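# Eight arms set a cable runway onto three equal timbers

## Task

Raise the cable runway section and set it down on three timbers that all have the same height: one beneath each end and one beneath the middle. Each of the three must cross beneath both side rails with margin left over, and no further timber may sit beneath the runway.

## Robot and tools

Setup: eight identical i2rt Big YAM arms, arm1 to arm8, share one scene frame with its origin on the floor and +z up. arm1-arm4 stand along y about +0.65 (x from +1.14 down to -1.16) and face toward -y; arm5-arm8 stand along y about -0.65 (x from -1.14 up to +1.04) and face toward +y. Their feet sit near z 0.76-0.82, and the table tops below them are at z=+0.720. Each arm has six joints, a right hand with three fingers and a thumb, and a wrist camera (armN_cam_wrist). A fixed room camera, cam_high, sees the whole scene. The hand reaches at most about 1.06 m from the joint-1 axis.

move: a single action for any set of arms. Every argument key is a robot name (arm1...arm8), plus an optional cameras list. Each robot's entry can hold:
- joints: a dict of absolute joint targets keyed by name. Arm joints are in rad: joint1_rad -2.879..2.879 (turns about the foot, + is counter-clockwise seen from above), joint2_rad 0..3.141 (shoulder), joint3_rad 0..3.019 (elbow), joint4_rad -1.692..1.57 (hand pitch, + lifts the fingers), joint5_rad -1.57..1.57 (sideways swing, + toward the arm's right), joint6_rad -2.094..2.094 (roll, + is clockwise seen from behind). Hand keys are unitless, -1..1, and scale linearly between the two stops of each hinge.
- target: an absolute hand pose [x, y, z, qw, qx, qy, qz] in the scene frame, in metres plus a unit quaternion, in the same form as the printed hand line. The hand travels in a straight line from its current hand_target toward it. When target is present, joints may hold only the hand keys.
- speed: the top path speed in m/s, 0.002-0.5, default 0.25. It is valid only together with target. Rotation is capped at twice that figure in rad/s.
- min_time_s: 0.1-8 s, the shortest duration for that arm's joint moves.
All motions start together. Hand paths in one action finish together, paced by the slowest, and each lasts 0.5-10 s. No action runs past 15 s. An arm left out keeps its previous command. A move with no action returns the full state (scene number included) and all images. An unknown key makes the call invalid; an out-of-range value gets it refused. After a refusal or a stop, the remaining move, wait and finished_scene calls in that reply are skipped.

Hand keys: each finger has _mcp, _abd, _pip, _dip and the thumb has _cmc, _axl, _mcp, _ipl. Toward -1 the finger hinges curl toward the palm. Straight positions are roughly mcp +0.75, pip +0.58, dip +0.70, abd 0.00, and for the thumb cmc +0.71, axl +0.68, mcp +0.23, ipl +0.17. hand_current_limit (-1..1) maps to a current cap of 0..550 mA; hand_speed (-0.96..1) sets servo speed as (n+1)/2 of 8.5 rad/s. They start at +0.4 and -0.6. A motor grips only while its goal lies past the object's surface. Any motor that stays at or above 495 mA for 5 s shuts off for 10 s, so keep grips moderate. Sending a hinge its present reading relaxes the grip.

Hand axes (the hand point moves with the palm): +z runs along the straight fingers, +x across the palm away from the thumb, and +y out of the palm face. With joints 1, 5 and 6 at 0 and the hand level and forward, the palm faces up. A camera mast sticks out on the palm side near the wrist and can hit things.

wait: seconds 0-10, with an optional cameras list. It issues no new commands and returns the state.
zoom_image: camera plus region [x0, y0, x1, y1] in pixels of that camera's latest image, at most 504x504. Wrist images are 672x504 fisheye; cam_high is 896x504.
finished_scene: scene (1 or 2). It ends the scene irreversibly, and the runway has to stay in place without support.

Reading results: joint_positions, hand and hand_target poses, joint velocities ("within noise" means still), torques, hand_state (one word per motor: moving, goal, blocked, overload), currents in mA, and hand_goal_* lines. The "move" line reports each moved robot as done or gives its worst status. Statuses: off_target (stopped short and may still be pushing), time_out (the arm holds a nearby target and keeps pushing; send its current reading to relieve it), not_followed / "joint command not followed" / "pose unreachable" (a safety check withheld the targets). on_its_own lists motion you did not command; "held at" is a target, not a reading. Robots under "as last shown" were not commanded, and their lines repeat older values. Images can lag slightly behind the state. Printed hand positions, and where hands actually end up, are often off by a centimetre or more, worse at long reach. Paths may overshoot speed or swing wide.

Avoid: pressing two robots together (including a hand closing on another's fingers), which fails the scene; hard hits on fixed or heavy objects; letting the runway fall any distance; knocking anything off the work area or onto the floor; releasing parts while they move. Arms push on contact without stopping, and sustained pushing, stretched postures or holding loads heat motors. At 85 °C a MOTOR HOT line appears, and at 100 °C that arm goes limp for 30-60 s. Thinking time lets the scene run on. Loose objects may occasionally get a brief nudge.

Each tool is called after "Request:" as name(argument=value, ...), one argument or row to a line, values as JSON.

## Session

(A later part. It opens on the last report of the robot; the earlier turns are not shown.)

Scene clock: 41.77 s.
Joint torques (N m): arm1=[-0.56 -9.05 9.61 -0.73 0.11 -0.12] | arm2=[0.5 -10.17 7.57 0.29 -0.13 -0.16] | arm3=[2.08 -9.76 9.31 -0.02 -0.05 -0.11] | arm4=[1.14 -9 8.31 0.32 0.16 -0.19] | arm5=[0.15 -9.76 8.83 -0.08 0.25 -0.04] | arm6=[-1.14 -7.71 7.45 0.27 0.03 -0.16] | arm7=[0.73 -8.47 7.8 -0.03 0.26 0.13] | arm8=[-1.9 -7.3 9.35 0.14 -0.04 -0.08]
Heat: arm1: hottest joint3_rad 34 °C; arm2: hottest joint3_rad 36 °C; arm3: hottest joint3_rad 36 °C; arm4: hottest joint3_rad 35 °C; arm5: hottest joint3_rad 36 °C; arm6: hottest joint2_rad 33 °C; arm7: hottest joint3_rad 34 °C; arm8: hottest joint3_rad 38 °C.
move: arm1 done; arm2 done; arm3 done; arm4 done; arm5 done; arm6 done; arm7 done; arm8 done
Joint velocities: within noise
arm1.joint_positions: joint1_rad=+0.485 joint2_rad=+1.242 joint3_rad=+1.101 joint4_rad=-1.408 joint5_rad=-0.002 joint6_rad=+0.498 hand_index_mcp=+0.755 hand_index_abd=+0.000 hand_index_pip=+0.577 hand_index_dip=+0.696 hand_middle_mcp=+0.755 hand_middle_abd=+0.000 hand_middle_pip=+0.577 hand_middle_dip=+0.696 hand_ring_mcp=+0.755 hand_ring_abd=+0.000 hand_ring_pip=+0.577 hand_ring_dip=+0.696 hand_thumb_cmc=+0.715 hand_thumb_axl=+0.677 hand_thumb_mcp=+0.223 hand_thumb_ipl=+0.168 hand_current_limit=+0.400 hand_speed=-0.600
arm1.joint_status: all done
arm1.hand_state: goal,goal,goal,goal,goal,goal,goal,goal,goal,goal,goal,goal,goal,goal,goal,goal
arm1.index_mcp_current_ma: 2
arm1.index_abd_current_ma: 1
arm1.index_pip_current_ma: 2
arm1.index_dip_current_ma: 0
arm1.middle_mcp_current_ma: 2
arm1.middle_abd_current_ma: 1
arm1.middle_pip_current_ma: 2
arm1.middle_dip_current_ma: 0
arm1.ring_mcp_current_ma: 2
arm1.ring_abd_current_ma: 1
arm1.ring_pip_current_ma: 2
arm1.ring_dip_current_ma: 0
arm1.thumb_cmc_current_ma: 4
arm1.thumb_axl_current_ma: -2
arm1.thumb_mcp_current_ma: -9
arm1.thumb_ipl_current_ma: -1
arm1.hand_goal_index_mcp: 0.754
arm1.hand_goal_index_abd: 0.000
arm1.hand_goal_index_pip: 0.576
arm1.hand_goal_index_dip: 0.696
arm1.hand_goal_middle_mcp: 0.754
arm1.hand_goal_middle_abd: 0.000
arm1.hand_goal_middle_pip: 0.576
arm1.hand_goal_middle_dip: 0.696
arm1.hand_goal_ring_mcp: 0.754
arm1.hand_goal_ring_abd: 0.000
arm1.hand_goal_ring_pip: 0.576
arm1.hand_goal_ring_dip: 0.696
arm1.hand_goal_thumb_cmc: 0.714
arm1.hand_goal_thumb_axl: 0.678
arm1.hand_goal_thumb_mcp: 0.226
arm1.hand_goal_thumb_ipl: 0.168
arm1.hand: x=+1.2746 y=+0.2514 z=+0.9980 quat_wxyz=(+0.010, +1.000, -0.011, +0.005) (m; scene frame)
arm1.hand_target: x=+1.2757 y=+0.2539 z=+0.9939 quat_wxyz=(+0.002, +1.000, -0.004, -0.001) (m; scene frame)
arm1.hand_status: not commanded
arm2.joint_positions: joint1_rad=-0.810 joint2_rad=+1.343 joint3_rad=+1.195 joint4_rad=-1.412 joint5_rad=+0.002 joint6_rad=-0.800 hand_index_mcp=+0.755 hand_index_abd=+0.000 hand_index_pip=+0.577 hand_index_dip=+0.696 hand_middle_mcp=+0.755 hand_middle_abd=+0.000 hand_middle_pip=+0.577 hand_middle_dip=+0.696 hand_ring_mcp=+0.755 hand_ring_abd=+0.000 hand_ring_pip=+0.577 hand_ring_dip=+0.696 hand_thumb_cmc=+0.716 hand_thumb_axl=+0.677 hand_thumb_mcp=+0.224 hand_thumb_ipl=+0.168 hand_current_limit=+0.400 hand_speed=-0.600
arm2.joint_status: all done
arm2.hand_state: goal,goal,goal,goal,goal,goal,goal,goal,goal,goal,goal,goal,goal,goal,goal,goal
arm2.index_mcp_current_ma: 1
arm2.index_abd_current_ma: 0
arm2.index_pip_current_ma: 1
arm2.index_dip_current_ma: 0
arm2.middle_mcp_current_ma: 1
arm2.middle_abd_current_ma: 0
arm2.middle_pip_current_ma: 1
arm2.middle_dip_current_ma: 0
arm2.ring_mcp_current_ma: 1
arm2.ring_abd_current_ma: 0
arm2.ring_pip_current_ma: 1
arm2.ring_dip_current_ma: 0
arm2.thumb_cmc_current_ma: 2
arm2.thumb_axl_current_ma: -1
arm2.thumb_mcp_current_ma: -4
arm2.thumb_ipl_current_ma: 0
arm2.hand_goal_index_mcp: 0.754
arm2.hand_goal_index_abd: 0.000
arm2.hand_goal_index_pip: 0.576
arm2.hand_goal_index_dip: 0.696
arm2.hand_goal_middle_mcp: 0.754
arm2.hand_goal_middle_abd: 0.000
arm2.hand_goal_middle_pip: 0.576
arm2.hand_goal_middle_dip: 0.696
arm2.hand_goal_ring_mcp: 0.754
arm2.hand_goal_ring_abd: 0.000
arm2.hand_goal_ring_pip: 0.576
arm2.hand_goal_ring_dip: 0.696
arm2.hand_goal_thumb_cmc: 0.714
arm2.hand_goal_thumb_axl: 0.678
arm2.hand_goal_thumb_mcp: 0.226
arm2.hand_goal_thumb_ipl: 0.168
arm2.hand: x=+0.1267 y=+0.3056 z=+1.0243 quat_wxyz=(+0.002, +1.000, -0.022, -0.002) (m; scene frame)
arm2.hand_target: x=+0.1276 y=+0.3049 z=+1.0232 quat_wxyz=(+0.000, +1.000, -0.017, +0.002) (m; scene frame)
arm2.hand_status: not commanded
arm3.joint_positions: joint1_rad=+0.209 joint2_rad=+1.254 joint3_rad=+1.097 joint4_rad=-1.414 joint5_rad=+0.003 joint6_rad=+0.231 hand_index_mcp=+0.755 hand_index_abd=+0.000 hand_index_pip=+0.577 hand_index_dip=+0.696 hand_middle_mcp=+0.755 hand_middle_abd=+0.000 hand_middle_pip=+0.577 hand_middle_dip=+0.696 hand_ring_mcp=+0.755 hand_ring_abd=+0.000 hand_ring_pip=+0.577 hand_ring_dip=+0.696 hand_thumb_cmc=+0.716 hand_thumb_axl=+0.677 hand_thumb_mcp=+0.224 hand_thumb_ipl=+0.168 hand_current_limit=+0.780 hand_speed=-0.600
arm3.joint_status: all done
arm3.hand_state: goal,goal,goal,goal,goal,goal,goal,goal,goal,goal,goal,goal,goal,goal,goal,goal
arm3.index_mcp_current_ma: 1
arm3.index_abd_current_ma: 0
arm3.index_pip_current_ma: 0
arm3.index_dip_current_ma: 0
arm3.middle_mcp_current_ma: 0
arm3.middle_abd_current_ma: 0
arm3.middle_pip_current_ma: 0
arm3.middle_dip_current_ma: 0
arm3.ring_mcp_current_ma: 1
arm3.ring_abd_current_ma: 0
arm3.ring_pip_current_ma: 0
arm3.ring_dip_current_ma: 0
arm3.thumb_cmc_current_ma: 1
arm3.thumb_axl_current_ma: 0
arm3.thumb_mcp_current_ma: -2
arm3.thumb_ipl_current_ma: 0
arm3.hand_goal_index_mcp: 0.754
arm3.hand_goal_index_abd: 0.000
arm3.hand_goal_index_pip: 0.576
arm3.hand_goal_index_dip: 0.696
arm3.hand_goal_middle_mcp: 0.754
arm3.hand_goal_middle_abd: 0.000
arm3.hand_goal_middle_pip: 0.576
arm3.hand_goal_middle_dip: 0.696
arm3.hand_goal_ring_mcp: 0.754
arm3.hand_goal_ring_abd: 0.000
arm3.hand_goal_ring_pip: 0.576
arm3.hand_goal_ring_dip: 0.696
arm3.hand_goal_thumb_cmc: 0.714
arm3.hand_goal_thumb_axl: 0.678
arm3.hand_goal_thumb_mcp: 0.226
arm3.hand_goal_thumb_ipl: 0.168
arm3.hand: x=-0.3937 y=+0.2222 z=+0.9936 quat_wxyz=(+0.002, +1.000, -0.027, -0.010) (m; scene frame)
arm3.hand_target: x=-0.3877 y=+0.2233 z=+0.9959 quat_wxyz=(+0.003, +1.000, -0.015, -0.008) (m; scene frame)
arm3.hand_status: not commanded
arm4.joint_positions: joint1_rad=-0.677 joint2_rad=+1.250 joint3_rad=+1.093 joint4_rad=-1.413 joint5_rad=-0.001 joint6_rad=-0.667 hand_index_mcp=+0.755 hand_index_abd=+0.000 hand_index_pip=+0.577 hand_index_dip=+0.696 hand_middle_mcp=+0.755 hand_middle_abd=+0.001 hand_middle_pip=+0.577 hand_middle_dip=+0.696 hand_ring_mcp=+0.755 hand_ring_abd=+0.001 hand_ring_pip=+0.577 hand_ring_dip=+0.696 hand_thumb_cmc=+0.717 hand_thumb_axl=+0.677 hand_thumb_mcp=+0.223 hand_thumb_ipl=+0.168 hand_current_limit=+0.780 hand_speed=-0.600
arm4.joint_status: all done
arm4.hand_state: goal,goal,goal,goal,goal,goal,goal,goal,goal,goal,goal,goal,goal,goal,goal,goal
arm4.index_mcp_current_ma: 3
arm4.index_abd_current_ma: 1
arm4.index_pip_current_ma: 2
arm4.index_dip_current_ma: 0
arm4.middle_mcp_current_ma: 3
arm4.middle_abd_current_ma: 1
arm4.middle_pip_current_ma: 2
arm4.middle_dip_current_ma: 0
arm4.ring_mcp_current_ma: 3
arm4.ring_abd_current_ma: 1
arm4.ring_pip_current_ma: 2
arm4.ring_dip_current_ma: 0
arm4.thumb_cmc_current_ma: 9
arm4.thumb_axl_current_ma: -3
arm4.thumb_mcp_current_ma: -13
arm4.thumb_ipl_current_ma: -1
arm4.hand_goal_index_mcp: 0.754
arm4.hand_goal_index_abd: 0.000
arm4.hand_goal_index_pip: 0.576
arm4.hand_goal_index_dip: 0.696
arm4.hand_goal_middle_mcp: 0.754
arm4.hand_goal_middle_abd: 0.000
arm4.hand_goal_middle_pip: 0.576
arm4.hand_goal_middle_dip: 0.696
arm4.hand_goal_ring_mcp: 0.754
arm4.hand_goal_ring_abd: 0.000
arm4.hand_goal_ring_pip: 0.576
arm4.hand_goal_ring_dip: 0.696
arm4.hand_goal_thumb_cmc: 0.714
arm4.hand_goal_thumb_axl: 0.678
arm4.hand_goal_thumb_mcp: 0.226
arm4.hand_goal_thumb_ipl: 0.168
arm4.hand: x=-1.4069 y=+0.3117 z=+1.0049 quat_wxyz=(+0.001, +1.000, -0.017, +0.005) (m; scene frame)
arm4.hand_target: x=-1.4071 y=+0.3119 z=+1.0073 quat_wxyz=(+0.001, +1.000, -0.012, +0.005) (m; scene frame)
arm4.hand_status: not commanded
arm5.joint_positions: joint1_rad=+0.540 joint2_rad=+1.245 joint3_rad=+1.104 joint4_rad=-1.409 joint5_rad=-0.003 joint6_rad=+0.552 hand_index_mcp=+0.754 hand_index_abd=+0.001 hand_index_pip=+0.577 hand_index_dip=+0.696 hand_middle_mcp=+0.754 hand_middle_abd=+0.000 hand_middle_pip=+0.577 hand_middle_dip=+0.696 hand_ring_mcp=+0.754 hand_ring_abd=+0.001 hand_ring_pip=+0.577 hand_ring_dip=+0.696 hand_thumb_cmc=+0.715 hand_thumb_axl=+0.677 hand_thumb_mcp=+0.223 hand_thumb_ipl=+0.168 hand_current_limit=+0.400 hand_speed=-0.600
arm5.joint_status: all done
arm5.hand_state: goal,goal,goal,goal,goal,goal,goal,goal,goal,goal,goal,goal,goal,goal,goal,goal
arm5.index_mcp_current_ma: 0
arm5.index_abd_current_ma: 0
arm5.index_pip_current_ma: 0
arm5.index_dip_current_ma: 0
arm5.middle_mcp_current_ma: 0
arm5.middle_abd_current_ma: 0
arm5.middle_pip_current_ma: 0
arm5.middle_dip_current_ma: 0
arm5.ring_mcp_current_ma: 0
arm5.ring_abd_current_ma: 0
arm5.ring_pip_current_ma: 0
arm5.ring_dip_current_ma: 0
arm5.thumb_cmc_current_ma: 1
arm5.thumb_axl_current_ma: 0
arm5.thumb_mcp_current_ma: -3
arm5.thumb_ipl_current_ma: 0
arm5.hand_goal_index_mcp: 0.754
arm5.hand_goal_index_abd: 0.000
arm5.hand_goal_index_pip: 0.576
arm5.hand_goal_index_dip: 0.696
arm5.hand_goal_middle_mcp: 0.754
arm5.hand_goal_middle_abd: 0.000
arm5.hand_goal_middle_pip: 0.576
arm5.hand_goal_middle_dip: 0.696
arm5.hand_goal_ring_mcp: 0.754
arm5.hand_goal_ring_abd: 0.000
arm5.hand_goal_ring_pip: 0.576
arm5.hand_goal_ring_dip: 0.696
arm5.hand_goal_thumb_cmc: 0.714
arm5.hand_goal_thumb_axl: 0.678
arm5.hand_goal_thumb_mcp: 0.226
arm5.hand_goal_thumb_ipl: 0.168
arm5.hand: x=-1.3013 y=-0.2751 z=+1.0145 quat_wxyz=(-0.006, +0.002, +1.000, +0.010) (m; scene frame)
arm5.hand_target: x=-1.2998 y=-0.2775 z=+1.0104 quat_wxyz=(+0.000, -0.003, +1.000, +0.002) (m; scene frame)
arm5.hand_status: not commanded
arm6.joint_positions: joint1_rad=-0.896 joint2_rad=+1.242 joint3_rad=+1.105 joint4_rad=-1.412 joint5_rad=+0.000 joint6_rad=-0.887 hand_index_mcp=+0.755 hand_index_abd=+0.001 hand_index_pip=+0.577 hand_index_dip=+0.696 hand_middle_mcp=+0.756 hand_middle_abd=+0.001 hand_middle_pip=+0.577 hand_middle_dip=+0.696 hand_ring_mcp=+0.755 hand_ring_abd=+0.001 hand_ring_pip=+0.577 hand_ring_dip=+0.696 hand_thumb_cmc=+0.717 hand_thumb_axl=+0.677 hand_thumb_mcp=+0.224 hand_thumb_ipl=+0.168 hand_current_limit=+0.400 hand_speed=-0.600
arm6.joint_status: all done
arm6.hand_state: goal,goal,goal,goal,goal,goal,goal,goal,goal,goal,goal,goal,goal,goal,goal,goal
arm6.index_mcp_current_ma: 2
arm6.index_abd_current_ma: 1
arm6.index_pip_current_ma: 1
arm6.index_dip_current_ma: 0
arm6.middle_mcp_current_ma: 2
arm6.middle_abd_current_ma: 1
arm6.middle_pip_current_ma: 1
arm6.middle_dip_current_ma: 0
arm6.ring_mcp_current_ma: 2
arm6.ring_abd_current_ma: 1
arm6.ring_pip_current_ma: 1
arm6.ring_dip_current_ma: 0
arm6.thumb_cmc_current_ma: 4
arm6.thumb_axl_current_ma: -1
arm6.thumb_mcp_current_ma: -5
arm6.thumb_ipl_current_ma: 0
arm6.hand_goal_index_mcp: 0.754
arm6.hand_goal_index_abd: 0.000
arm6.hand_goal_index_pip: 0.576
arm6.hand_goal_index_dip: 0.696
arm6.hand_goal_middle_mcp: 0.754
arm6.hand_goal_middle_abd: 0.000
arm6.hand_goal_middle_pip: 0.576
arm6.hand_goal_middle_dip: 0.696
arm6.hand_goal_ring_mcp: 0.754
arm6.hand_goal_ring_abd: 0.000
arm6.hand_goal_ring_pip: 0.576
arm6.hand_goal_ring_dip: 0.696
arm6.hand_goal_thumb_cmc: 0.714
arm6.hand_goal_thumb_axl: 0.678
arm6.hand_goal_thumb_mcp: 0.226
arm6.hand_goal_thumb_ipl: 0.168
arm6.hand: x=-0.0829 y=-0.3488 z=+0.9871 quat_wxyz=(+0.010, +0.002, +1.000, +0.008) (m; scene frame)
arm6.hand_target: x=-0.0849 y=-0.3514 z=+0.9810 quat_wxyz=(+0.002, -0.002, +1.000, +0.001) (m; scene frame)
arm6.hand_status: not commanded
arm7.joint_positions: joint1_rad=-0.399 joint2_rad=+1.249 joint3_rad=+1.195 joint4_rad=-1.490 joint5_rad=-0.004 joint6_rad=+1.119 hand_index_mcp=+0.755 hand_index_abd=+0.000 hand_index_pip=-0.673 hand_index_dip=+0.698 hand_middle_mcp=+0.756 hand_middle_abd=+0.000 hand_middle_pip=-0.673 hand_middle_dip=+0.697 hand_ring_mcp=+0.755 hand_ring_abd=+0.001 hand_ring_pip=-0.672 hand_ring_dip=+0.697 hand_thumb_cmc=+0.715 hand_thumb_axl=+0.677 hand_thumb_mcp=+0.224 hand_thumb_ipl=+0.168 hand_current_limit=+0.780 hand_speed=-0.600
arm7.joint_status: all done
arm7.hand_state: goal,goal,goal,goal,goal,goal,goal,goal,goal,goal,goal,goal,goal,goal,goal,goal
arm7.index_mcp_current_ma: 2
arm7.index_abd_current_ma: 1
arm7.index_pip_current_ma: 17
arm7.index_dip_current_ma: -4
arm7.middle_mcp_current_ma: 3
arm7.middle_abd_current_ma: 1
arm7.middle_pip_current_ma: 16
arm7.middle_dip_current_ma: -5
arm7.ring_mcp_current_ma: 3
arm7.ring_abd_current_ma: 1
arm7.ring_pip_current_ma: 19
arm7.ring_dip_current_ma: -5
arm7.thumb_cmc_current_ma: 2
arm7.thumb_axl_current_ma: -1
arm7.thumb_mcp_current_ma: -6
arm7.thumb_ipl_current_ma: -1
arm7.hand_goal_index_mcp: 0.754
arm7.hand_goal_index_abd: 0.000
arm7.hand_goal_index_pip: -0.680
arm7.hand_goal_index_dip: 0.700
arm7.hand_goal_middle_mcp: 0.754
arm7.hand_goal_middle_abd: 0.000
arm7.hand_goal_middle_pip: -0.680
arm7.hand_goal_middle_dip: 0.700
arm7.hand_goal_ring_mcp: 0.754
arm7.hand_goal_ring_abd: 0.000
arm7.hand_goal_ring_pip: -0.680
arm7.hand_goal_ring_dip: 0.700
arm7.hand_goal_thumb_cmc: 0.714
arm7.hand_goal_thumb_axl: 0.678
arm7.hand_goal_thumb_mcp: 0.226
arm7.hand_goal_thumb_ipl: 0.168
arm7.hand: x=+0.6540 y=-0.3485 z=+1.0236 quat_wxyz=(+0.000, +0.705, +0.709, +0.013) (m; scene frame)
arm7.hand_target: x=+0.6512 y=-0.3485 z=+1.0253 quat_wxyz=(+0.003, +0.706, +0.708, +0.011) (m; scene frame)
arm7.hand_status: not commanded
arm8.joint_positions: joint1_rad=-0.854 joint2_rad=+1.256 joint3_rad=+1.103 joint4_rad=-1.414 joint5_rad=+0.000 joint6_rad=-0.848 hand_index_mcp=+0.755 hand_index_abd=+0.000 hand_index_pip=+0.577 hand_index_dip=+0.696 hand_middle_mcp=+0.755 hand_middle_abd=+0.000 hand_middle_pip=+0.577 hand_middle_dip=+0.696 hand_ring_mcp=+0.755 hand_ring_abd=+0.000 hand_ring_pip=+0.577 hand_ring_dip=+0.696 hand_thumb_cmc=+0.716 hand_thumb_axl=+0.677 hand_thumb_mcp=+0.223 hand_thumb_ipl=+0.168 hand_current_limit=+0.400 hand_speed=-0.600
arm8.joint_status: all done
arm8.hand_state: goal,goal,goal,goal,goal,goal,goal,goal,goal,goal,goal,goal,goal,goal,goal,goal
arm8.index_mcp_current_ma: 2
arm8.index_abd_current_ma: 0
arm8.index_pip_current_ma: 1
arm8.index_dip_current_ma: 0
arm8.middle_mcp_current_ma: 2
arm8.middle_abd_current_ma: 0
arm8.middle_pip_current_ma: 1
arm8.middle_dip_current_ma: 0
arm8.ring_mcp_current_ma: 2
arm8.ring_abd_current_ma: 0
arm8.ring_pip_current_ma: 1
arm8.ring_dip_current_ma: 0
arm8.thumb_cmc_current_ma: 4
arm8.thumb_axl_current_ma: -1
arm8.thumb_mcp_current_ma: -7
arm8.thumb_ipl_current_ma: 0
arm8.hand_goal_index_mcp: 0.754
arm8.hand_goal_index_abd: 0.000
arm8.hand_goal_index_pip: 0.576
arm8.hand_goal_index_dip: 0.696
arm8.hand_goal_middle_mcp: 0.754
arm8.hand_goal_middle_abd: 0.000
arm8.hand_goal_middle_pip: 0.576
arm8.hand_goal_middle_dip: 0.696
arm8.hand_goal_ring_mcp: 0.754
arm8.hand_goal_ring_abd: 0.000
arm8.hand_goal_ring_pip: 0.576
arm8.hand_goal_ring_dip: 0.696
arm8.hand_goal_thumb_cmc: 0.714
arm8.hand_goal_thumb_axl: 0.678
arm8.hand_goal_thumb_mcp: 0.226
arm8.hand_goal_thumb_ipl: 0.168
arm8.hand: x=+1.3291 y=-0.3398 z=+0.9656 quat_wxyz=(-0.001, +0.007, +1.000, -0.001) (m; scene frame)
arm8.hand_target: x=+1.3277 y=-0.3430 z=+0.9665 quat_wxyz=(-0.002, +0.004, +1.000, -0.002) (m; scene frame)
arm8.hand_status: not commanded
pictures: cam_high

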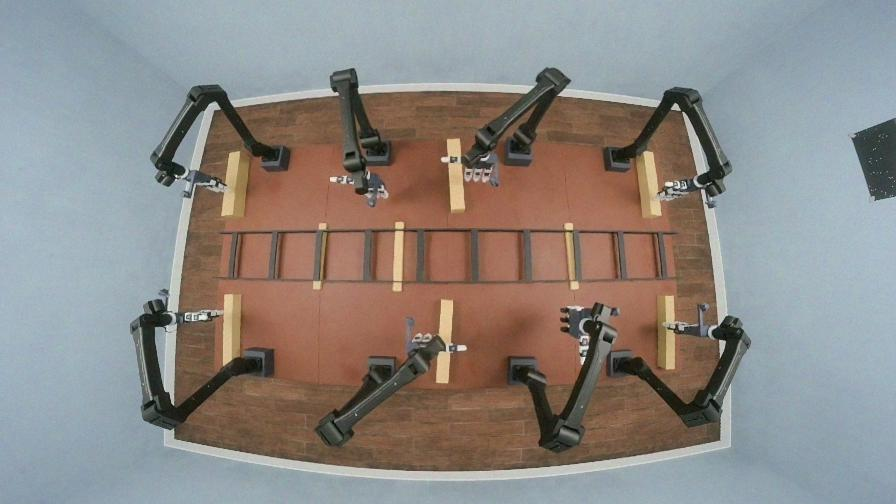

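Request:
move(
  arm1={"target":[1.337,0.274,0.965,0,1,0,0],"speed":0.15},
  arm2={"target":[0.026,0.274,0.965,0,1,0,0],"speed":0.15},
  arm3={"target":[-0.307,0.089,0.93,0,1,0,0],"speed":0.15},
  arm4={"target":[-1.473,0.274,0.965,0,1,0,0],"speed":0.15},
  arm5={"target":[-1.343,-0.324,0.965,0,0,1,0],"speed":0.15},
  arm6={"target":[0.008,-0.344,0.965,0,0,1,0],"speed":0.15},
  arm8={"target":[1.403,-0.344,0.965,0,0,1,0],"speed":0.15},
  cameras=["cam_high"],
)

Request:
zoom_image(
  camera="cam_high",
  region=[200, 130, 480, 380],
)

Request:
zoom_image(
  camera="cam_high",
  region=[420, 130, 700, 380],
)

Scene clock: 44.63 s.
Joint torques (N m): arm1=[-0.62 -8.82 9.01 0.16 0 0.04] | arm2=[0.09 -13.45 9.76 0.72 -0.05 -0.14] | arm3=[1.26 -16.26 12.88 -0.03 -0.15 0.15] | arm4=[0.67 -11.11 11.4 0.76 0.23 -0.19] | arm5=[0.85 -9.52 8.18 0.8 0.07 0.17] | arm6=[-1.73 -9.7 11.03 0.65 0.02 -0.14] | arm7=[0.73 -8.41 7.8 -0.03 0.26 0.13] | arm8=[-2.2 -8.06 15.16 0.53 -0.07 -0.09]
Heat: arm1: hottest joint3_rad 35 °C; arm2: hottest joint3_rad 36 °C; arm3: hottest joint3_rad 36 °C; arm4: hottest joint3_rad 35 °C; arm5: hottest joint3_rad 36 °C; arm6: hottest joint2_rad 33 °C; arm7: hottest joint3_rad 34 °C; arm8: hottest joint3_rad 39 °C.
move: arm1 done; arm2 off_target; arm3 off_target; arm4 off_target; arm5 done; arm6 off_target; arm8 off_target
Joint velocities: within noise
arm1.joint_positions: joint1_rad=+0.660 joint2_rad=+1.289 joint3_rad=+1.080 joint4_rad=-1.353 joint5_rad=-0.002 joint6_rad=+0.648 hand_index_mcp=+0.755 hand_index_abd=+0.000 hand_index_pip=+0.577 hand_index_dip=+0.696 hand_middle_mcp=+0.755 hand_middle_abd=+0.000 hand_middle_pip=+0.577 hand_middle_dip=+0.696 hand_ring_mcp=+0.755 hand_ring_abd=+0.000 hand_ring_pip=+0.577 hand_ring_dip=+0.696 hand_thumb_cmc=+0.715 hand_thumb_axl=+0.677 hand_thumb_mcp=+0.223 hand_thumb_ipl=+0.168 hand_current_limit=+0.400 hand_speed=-0.600
arm1.joint_status: not commanded
arm1.hand_state: goal,goal,goal,goal,goal,goal,goal,goal,goal,goal,goal,goal,goal,goal,goal,goal
arm1.index_mcp_current_ma: 2
arm1.index_abd_current_ma: 1
arm1.index_pip_current_ma: 2
arm1.index_dip_current_ma: 0
arm1.middle_mcp_current_ma: 2
arm1.middle_abd_current_ma: 1
arm1.middle_pip_current_ma: 2
arm1.middle_dip_current_ma: 0
arm1.ring_mcp_current_ma: 2
arm1.ring_abd_current_ma: 1
arm1.ring_pip_current_ma: 2
arm1.ring_dip_current_ma: 0
arm1.thumb_cmc_current_ma: 4
arm1.thumb_axl_current_ma: -2
arm1.thumb_mcp_current_ma: -9
arm1.thumb_ipl_current_ma: -1
arm1.hand_goal_index_mcp: 0.754
arm1.hand_goal_index_abd: 0.000
arm1.hand_goal_index_pip: 0.576
arm1.hand_goal_index_dip: 0.696
arm1.hand_goal_middle_mcp: 0.754
arm1.hand_goal_middle_abd: 0.000
arm1.hand_goal_middle_pip: 0.576
arm1.hand_goal_middle_dip: 0.696
arm1.hand_goal_ring_mcp: 0.754
arm1.hand_goal_ring_abd: 0.000
arm1.hand_goal_ring_pip: 0.576
arm1.hand_goal_ring_dip: 0.696
arm1.hand_goal_thumb_cmc: 0.714
arm1.hand_goal_thumb_axl: 0.678
arm1.hand_goal_thumb_mcp: 0.226
arm1.hand_goal_thumb_ipl: 0.168
arm1.hand: x=+1.3342 y=+0.2750 z=+0.9739 quat_wxyz=(+0.005, +1.000, +0.002, +0.003) (m; scene frame)
arm1.hand_target: x=+1.3368 y=+0.2741 z=+0.9651 quat_wxyz=(+0.000, +1.000, +0.000, +0.000) (m; scene frame)
arm1.hand_status: done (0.009 m and 0.6 deg from the pose sent, 0.074 m and 1.8 deg at the start)
arm2.joint_positions: joint1_rad=-0.902 joint2_rad=+1.620 joint3_rad=+1.321 joint4_rad=-1.297 joint5_rad=+0.002 joint6_rad=-0.932 hand_index_mcp=+0.755 hand_index_abd=+0.000 hand_index_pip=+0.577 hand_index_dip=+0.696 hand_middle_mcp=+0.755 hand_middle_abd=+0.000 hand_middle_pip=+0.577 hand_middle_dip=+0.696 hand_ring_mcp=+0.754 hand_ring_abd=+0.000 hand_ring_pip=+0.577 hand_ring_dip=+0.696 hand_thumb_cmc=+0.716 hand_thumb_axl=+0.677 hand_thumb_mcp=+0.224 hand_thumb_ipl=+0.168 hand_current_limit=+0.400 hand_speed=-0.600
arm2.joint_status: not commanded
arm2.hand_state: goal,goal,goal,goal,goal,goal,goal,goal,goal,goal,goal,goal,goal,goal,goal,goal
arm2.index_mcp_current_ma: 0
arm2.index_abd_current_ma: 0
arm2.index_pip_current_ma: 1
arm2.index_dip_current_ma: 0
arm2.middle_mcp_current_ma: 0
arm2.middle_abd_current_ma: 0
arm2.middle_pip_current_ma: 1
arm2.middle_dip_current_ma: 0
arm2.ring_mcp_current_ma: 0
arm2.ring_abd_current_ma: 0
arm2.ring_pip_current_ma: 1
arm2.ring_dip_current_ma: 0
arm2.thumb_cmc_current_ma: 2
arm2.thumb_axl_current_ma: -1
arm2.thumb_mcp_current_ma: -4
arm2.thumb_ipl_current_ma: 0
arm2.hand_goal_index_mcp: 0.754
arm2.hand_goal_index_abd: 0.000
arm2.hand_goal_index_pip: 0.576
arm2.hand_goal_index_dip: 0.696
arm2.hand_goal_middle_mcp: 0.754
arm2.hand_goal_middle_abd: 0.000
arm2.hand_goal_middle_pip: 0.576
arm2.hand_goal_middle_dip: 0.696
arm2.hand_goal_ring_mcp: 0.754
arm2.hand_goal_ring_abd: 0.000
arm2.hand_goal_ring_pip: 0.576
arm2.hand_goal_ring_dip: 0.696
arm2.hand_goal_thumb_cmc: 0.714
arm2.hand_goal_thumb_axl: 0.678
arm2.hand_goal_thumb_mcp: 0.226
arm2.hand_goal_thumb_ipl: 0.168
arm2.hand: x=+0.0405 y=+0.2822 z=+0.9560 quat_wxyz=(-0.009, +1.000, -0.002, +0.012) (m; scene frame)
arm2.hand_target: x=+0.0265 y=+0.2744 z=+0.9652 quat_wxyz=(+0.000, +1.000, +0.000, +0.000) (m; scene frame)
arm2.hand_status: off_target (0.019 m and 1.7 deg from the pose sent, 0.121 m and 2.6 deg at the start)
arm3.joint_positions: joint1_rad=+0.310 joint2_rad=+1.671 joint3_rad=+1.324 joint4_rad=-1.279 joint5_rad=-0.015 joint6_rad=+0.278 hand_index_mcp=+0.754 hand_index_abd=+0.000 hand_index_pip=+0.577 hand_index_dip=+0.696 hand_middle_mcp=+0.754 hand_middle_abd=+0.000 hand_middle_pip=+0.577 hand_middle_dip=+0.696 hand_ring_mcp=+0.754 hand_ring_abd=+0.000 hand_ring_pip=+0.577 hand_ring_dip=+0.696 hand_thumb_cmc=+0.715 hand_thumb_axl=+0.677 hand_thumb_mcp=+0.224 hand_thumb_ipl=+0.168 hand_current_limit=+0.780 hand_speed=-0.600
arm3.joint_status: not commanded
arm3.hand_state: goal,goal,goal,goal,goal,goal,goal,goal,goal,goal,goal,goal,goal,goal,goal,goal
arm3.index_mcp_current_ma: 0
arm3.index_abd_current_ma: 0
arm3.index_pip_current_ma: 0
arm3.index_dip_current_ma: 0
arm3.middle_mcp_current_ma: 0
arm3.middle_abd_current_ma: 0
arm3.middle_pip_current_ma: 0
arm3.middle_dip_current_ma: 0
arm3.ring_mcp_current_ma: 0
arm3.ring_abd_current_ma: 0
arm3.ring_pip_current_ma: 0
arm3.ring_dip_current_ma: 0
arm3.thumb_cmc_current_ma: 1
arm3.thumb_axl_current_ma: 0
arm3.thumb_mcp_current_ma: -2
arm3.thumb_ipl_current_ma: 0
arm3.hand_goal_index_mcp: 0.754
arm3.hand_goal_index_abd: 0.000
arm3.hand_goal_index_pip: 0.576
arm3.hand_goal_index_dip: 0.696
arm3.hand_goal_middle_mcp: 0.754
arm3.hand_goal_middle_abd: 0.000
arm3.hand_goal_middle_pip: 0.576
arm3.hand_goal_middle_dip: 0.696
arm3.hand_goal_ring_mcp: 0.754
arm3.hand_goal_ring_abd: 0.000
arm3.hand_goal_ring_pip: 0.576
arm3.hand_goal_ring_dip: 0.696
arm3.hand_goal_thumb_cmc: 0.714
arm3.hand_goal_thumb_axl: 0.678
arm3.hand_goal_thumb_mcp: 0.226
arm3.hand_goal_thumb_ipl: 0.168
arm3.hand: x=-0.3184 y=+0.1073 z=+0.9066 quat_wxyz=(-0.027, +1.000, +0.000, -0.009) (m; scene frame)
arm3.hand_target: x=-0.3071 y=+0.0903 z=+0.9304 quat_wxyz=(+0.000, +1.000, +0.000, +0.000) (m; scene frame)
arm3.hand_status: off_target (0.032 m and 3.3 deg from the pose sent, 0.171 m and 3.3 deg at the start)
arm4.joint_positions: joint1_rad=-0.734 joint2_rad=+1.450 joint3_rad=+1.133 joint4_rad=-1.302 joint5_rad=+0.007 joint6_rad=-0.754 hand_index_mcp=+0.754 hand_index_abd=+0.000 hand_index_pip=+0.577 hand_index_dip=+0.696 hand_middle_mcp=+0.755 hand_middle_abd=+0.001 hand_middle_pip=+0.577 hand_middle_dip=+0.696 hand_ring_mcp=+0.754 hand_ring_abd=+0.001 hand_ring_pip=+0.577 hand_ring_dip=+0.696 hand_thumb_cmc=+0.716 hand_thumb_axl=+0.677 hand_thumb_mcp=+0.223 hand_thumb_ipl=+0.168 hand_current_limit=+0.780 hand_speed=-0.600
arm4.joint_status: not commanded
arm4.hand_state: goal,goal,goal,goal,goal,goal,goal,goal,goal,goal,goal,goal,goal,goal,goal,goal
arm4.index_mcp_current_ma: 2
arm4.index_abd_current_ma: 1
arm4.index_pip_current_ma: 2
arm4.index_dip_current_ma: 0
arm4.middle_mcp_current_ma: 2
arm4.middle_abd_current_ma: 1
arm4.middle_pip_current_ma: 2
arm4.middle_dip_current_ma: 0
arm4.ring_mcp_current_ma: 1
arm4.ring_abd_current_ma: 1
arm4.ring_pip_current_ma: 2
arm4.ring_dip_current_ma: 0
arm4.thumb_cmc_current_ma: 7
arm4.thumb_axl_current_ma: -3
arm4.thumb_mcp_current_ma: -13
arm4.thumb_ipl_current_ma: -1
arm4.hand_goal_index_mcp: 0.754
arm4.hand_goal_index_abd: 0.000
arm4.hand_goal_index_pip: 0.576
arm4.hand_goal_index_dip: 0.696
arm4.hand_goal_middle_mcp: 0.754
arm4.hand_goal_middle_abd: 0.000
arm4.hand_goal_middle_pip: 0.576
arm4.hand_goal_middle_dip: 0.696
arm4.hand_goal_ring_mcp: 0.754
arm4.hand_goal_ring_abd: 0.000
arm4.hand_goal_ring_pip: 0.576
arm4.hand_goal_ring_dip: 0.696
arm4.hand_goal_thumb_cmc: 0.714
arm4.hand_goal_thumb_axl: 0.678
arm4.hand_goal_thumb_mcp: 0.226
arm4.hand_goal_thumb_ipl: 0.168
arm4.hand: x=-1.4537 y=+0.2882 z=+0.9445 quat_wxyz=(-0.019, +1.000, -0.001, +0.020) (m; scene frame)
arm4.hand_target: x=-1.4721 y=+0.2752 z=+0.9653 quat_wxyz=(+0.000, +1.000, +0.000, +0.000) (m; scene frame)
arm4.hand_status: off_target (0.032 m and 3.2 deg from the pose sent, 0.086 m and 2.0 deg at the start)
arm5.joint_positions: joint1_rad=+0.719 joint2_rad=+1.245 joint3_rad=+0.985 joint4_rad=-1.316 joint5_rad=-0.002 joint6_rad=+0.718 hand_index_mcp=+0.754 hand_index_abd=+0.001 hand_index_pip=+0.577 hand_index_dip=+0.696 hand_middle_mcp=+0.754 hand_middle_abd=+0.000 hand_middle_pip=+0.577 hand_middle_dip=+0.696 hand_ring_mcp=+0.754 hand_ring_abd=+0.001 hand_ring_pip=+0.577 hand_ring_dip=+0.696 hand_thumb_cmc=+0.715 hand_thumb_axl=+0.677 hand_thumb_mcp=+0.223 hand_thumb_ipl=+0.168 hand_current_limit=+0.400 hand_speed=-0.600
arm5.joint_status: not commanded
arm5.hand_state: goal,goal,goal,goal,goal,goal,goal,goal,goal,goal,goal,goal,goal,goal,goal,goal
arm5.index_mcp_current_ma: 0
arm5.index_abd_current_ma: 0
arm5.index_pip_current_ma: 0
arm5.index_dip_current_ma: 0
arm5.middle_mcp_current_ma: 0
arm5.middle_abd_current_ma: 0
arm5.middle_pip_current_ma: 0
arm5.middle_dip_current_ma: 0
arm5.ring_mcp_current_ma: 0
arm5.ring_abd_current_ma: 0
arm5.ring_pip_current_ma: 0
arm5.ring_dip_current_ma: 0
arm5.thumb_cmc_current_ma: 1
arm5.thumb_axl_current_ma: 0
arm5.thumb_mcp_current_ma: -3
arm5.thumb_ipl_current_ma: 0
arm5.hand_goal_index_mcp: 0.754
arm5.hand_goal_index_abd: 0.000
arm5.hand_goal_index_pip: 0.576
arm5.hand_goal_index_dip: 0.696
arm5.hand_goal_middle_mcp: 0.754
arm5.hand_goal_middle_abd: 0.000
arm5.hand_goal_middle_pip: 0.576
arm5.hand_goal_middle_dip: 0.696
arm5.hand_goal_ring_mcp: 0.754
arm5.hand_goal_ring_abd: 0.000
arm5.hand_goal_ring_pip: 0.576
arm5.hand_goal_ring_dip: 0.696
arm5.hand_goal_thumb_cmc: 0.714
arm5.hand_goal_thumb_axl: 0.678
arm5.hand_goal_thumb_mcp: 0.226
arm5.hand_goal_thumb_ipl: 0.168
arm5.hand: x=-1.3422 y=-0.3230 z=+0.9684 quat_wxyz=(+0.001, -0.004, +1.000, -0.001) (m; scene frame)
arm5.hand_target: x=-1.3430 y=-0.3240 z=+0.9651 quat_wxyz=(+0.000, +0.000, +1.000, +0.000) (m; scene frame)
arm5.hand_status: done (0.004 m and 0.5 deg from the pose sent, 0.081 m and 1.3 deg at the start)
arm6.joint_positions: joint1_rad=-1.010 joint2_rad=+1.447 joint3_rad=+1.219 joint4_rad=-1.380 joint5_rad=+0.000 joint6_rad=-1.006 hand_index_mcp=+0.755 hand_index_abd=+0.001 hand_index_pip=+0.577 hand_index_dip=+0.696 hand_middle_mcp=+0.755 hand_middle_abd=+0.001 hand_middle_pip=+0.577 hand_middle_dip=+0.696 hand_ring_mcp=+0.755 hand_ring_abd=+0.001 hand_ring_pip=+0.577 hand_ring_dip=+0.696 hand_thumb_cmc=+0.716 hand_thumb_axl=+0.677 hand_thumb_mcp=+0.224 hand_thumb_ipl=+0.168 hand_current_limit=+0.400 hand_speed=-0.600
arm6.joint_status: not commanded
arm6.hand_state: goal,goal,goal,goal,goal,goal,goal,goal,goal,goal,goal,goal,goal,goal,goal,goal
arm6.index_mcp_current_ma: 1
arm6.index_abd_current_ma: 1
arm6.index_pip_current_ma: 1
arm6.index_dip_current_ma: 0
arm6.middle_mcp_current_ma: 1
arm6.middle_abd_current_ma: 1
arm6.middle_pip_current_ma: 1
arm6.middle_dip_current_ma: 0
arm6.ring_mcp_current_ma: 1
arm6.ring_abd_current_ma: 1
arm6.ring_pip_current_ma: 1
arm6.ring_dip_current_ma: 0
arm6.thumb_cmc_current_ma: 4
arm6.thumb_axl_current_ma: -1
arm6.thumb_mcp_current_ma: -5
arm6.thumb_ipl_current_ma: 0
arm6.hand_goal_index_mcp: 0.754
arm6.hand_goal_index_abd: 0.000
arm6.hand_goal_index_pip: 0.576
arm6.hand_goal_index_dip: 0.696
arm6.hand_goal_middle_mcp: 0.754
arm6.hand_goal_middle_abd: 0.000
arm6.hand_goal_middle_pip: 0.576
arm6.hand_goal_middle_dip: 0.696
arm6.hand_goal_ring_mcp: 0.754
arm6.hand_goal_ring_abd: 0.000
arm6.hand_goal_ring_pip: 0.576
arm6.hand_goal_ring_dip: 0.696
arm6.hand_goal_thumb_cmc: 0.714
arm6.hand_goal_thumb_axl: 0.678
arm6.hand_goal_thumb_mcp: 0.226
arm6.hand_goal_thumb_ipl: 0.168
arm6.hand: x=-0.0112 y=-0.3500 z=+0.9529 quat_wxyz=(-0.014, +0.000, +1.000, -0.009) (m; scene frame)
arm6.hand_target: x=+0.0073 y=-0.3447 z=+0.9651 quat_wxyz=(+0.000, +0.000, +1.000, +0.000) (m; scene frame)
arm6.hand_status: off_target (0.023 m and 2.0 deg from the pose sent, 0.094 m and 1.4 deg at the start)
arm7: as last shown
arm8.joint_positions: joint1_rad=-0.974 joint2_rad=+1.397 joint3_rad=+1.167 joint4_rad=-1.407 joint5_rad=+0.001 joint6_rad=-0.979 hand_index_mcp=+0.755 hand_index_abd=+0.000 hand_index_pip=+0.577 hand_index_dip=+0.696 hand_middle_mcp=+0.755 hand_middle_abd=+0.000 hand_middle_pip=+0.577 hand_middle_dip=+0.696 hand_ring_mcp=+0.755 hand_ring_abd=+0.000 hand_ring_pip=+0.577 hand_ring_dip=+0.696 hand_thumb_cmc=+0.716 hand_thumb_axl=+0.677 hand_thumb_mcp=+0.223 hand_thumb_ipl=+0.168 hand_current_limit=+0.400 hand_speed=-0.600
arm8.joint_status: not commanded
arm8.hand_state: goal,goal,goal,goal,goal,goal,goal,goal,goal,goal,goal,goal,goal,goal,goal,goal
arm8.index_mcp_current_ma: 1
arm8.index_abd_current_ma: 0
arm8.index_pip_current_ma: 1
arm8.index_dip_current_ma: 0
arm8.middle_mcp_current_ma: 1
arm8.middle_abd_current_ma: 0
arm8.middle_pip_current_ma: 1
arm8.middle_dip_current_ma: 0
arm8.ring_mcp_current_ma: 1
arm8.ring_abd_current_ma: 0
arm8.ring_pip_current_ma: 1
arm8.ring_dip_current_ma: 0
arm8.thumb_cmc_current_ma: 3
arm8.thumb_axl_current_ma: -1
arm8.thumb_mcp_current_ma: -7
arm8.thumb_ipl_current_ma: 0
arm8.hand_goal_index_mcp: 0.754
arm8.hand_goal_index_abd: 0.000
arm8.hand_goal_index_pip: 0.576
arm8.hand_goal_index_dip: 0.696
arm8.hand_goal_middle_mcp: 0.754
arm8.hand_goal_middle_abd: 0.000
arm8.hand_goal_middle_pip: 0.576
arm8.hand_goal_middle_dip: 0.696
arm8.hand_goal_ring_mcp: 0.754
arm8.hand_goal_ring_abd: 0.000
arm8.hand_goal_ring_pip: 0.576
arm8.hand_goal_ring_dip: 0.696
arm8.hand_goal_thumb_cmc: 0.714
arm8.hand_goal_thumb_axl: 0.678
arm8.hand_goal_thumb_mcp: 0.226
arm8.hand_goal_thumb_ipl: 0.168
arm8.hand: x=+1.3792 y=-0.3557 z=+0.9364 quat_wxyz=(-0.030, +0.001, +0.999, -0.021) (m; scene frame)
arm8.hand_target: x=+1.4013 y=-0.3453 z=+0.9655 quat_wxyz=(+0.001, +0.000, +1.000, +0.000) (m; scene frame)
arm8.hand_status: off_target (0.039 m and 4.2 deg from the pose sent, 0.074 m and 0.8 deg at the start)
pictures: cam_high

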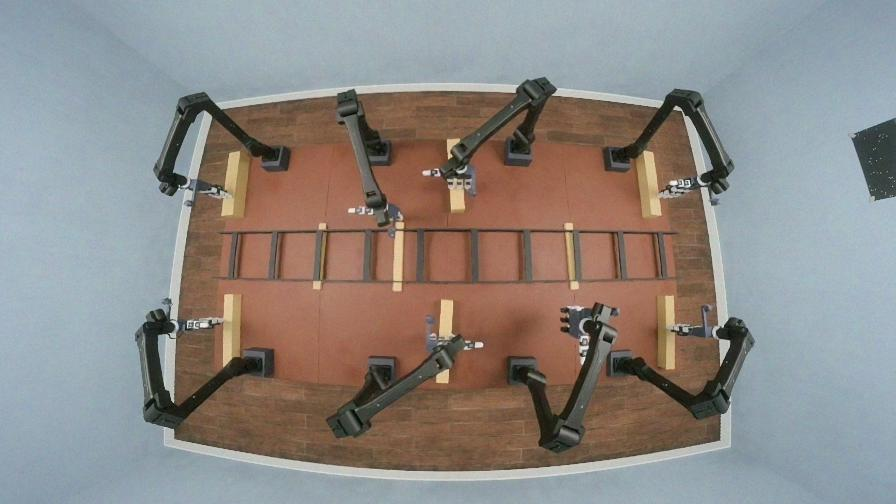

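Scaled by 1.800 from the camera's 896x504 image, which has a finer 1280x720 frame.

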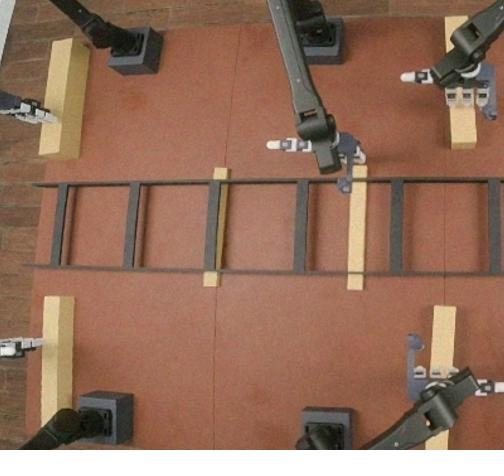

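Scaled by 1.800 from the camera's 896x504 image, which has a finer 1280x720 frame.

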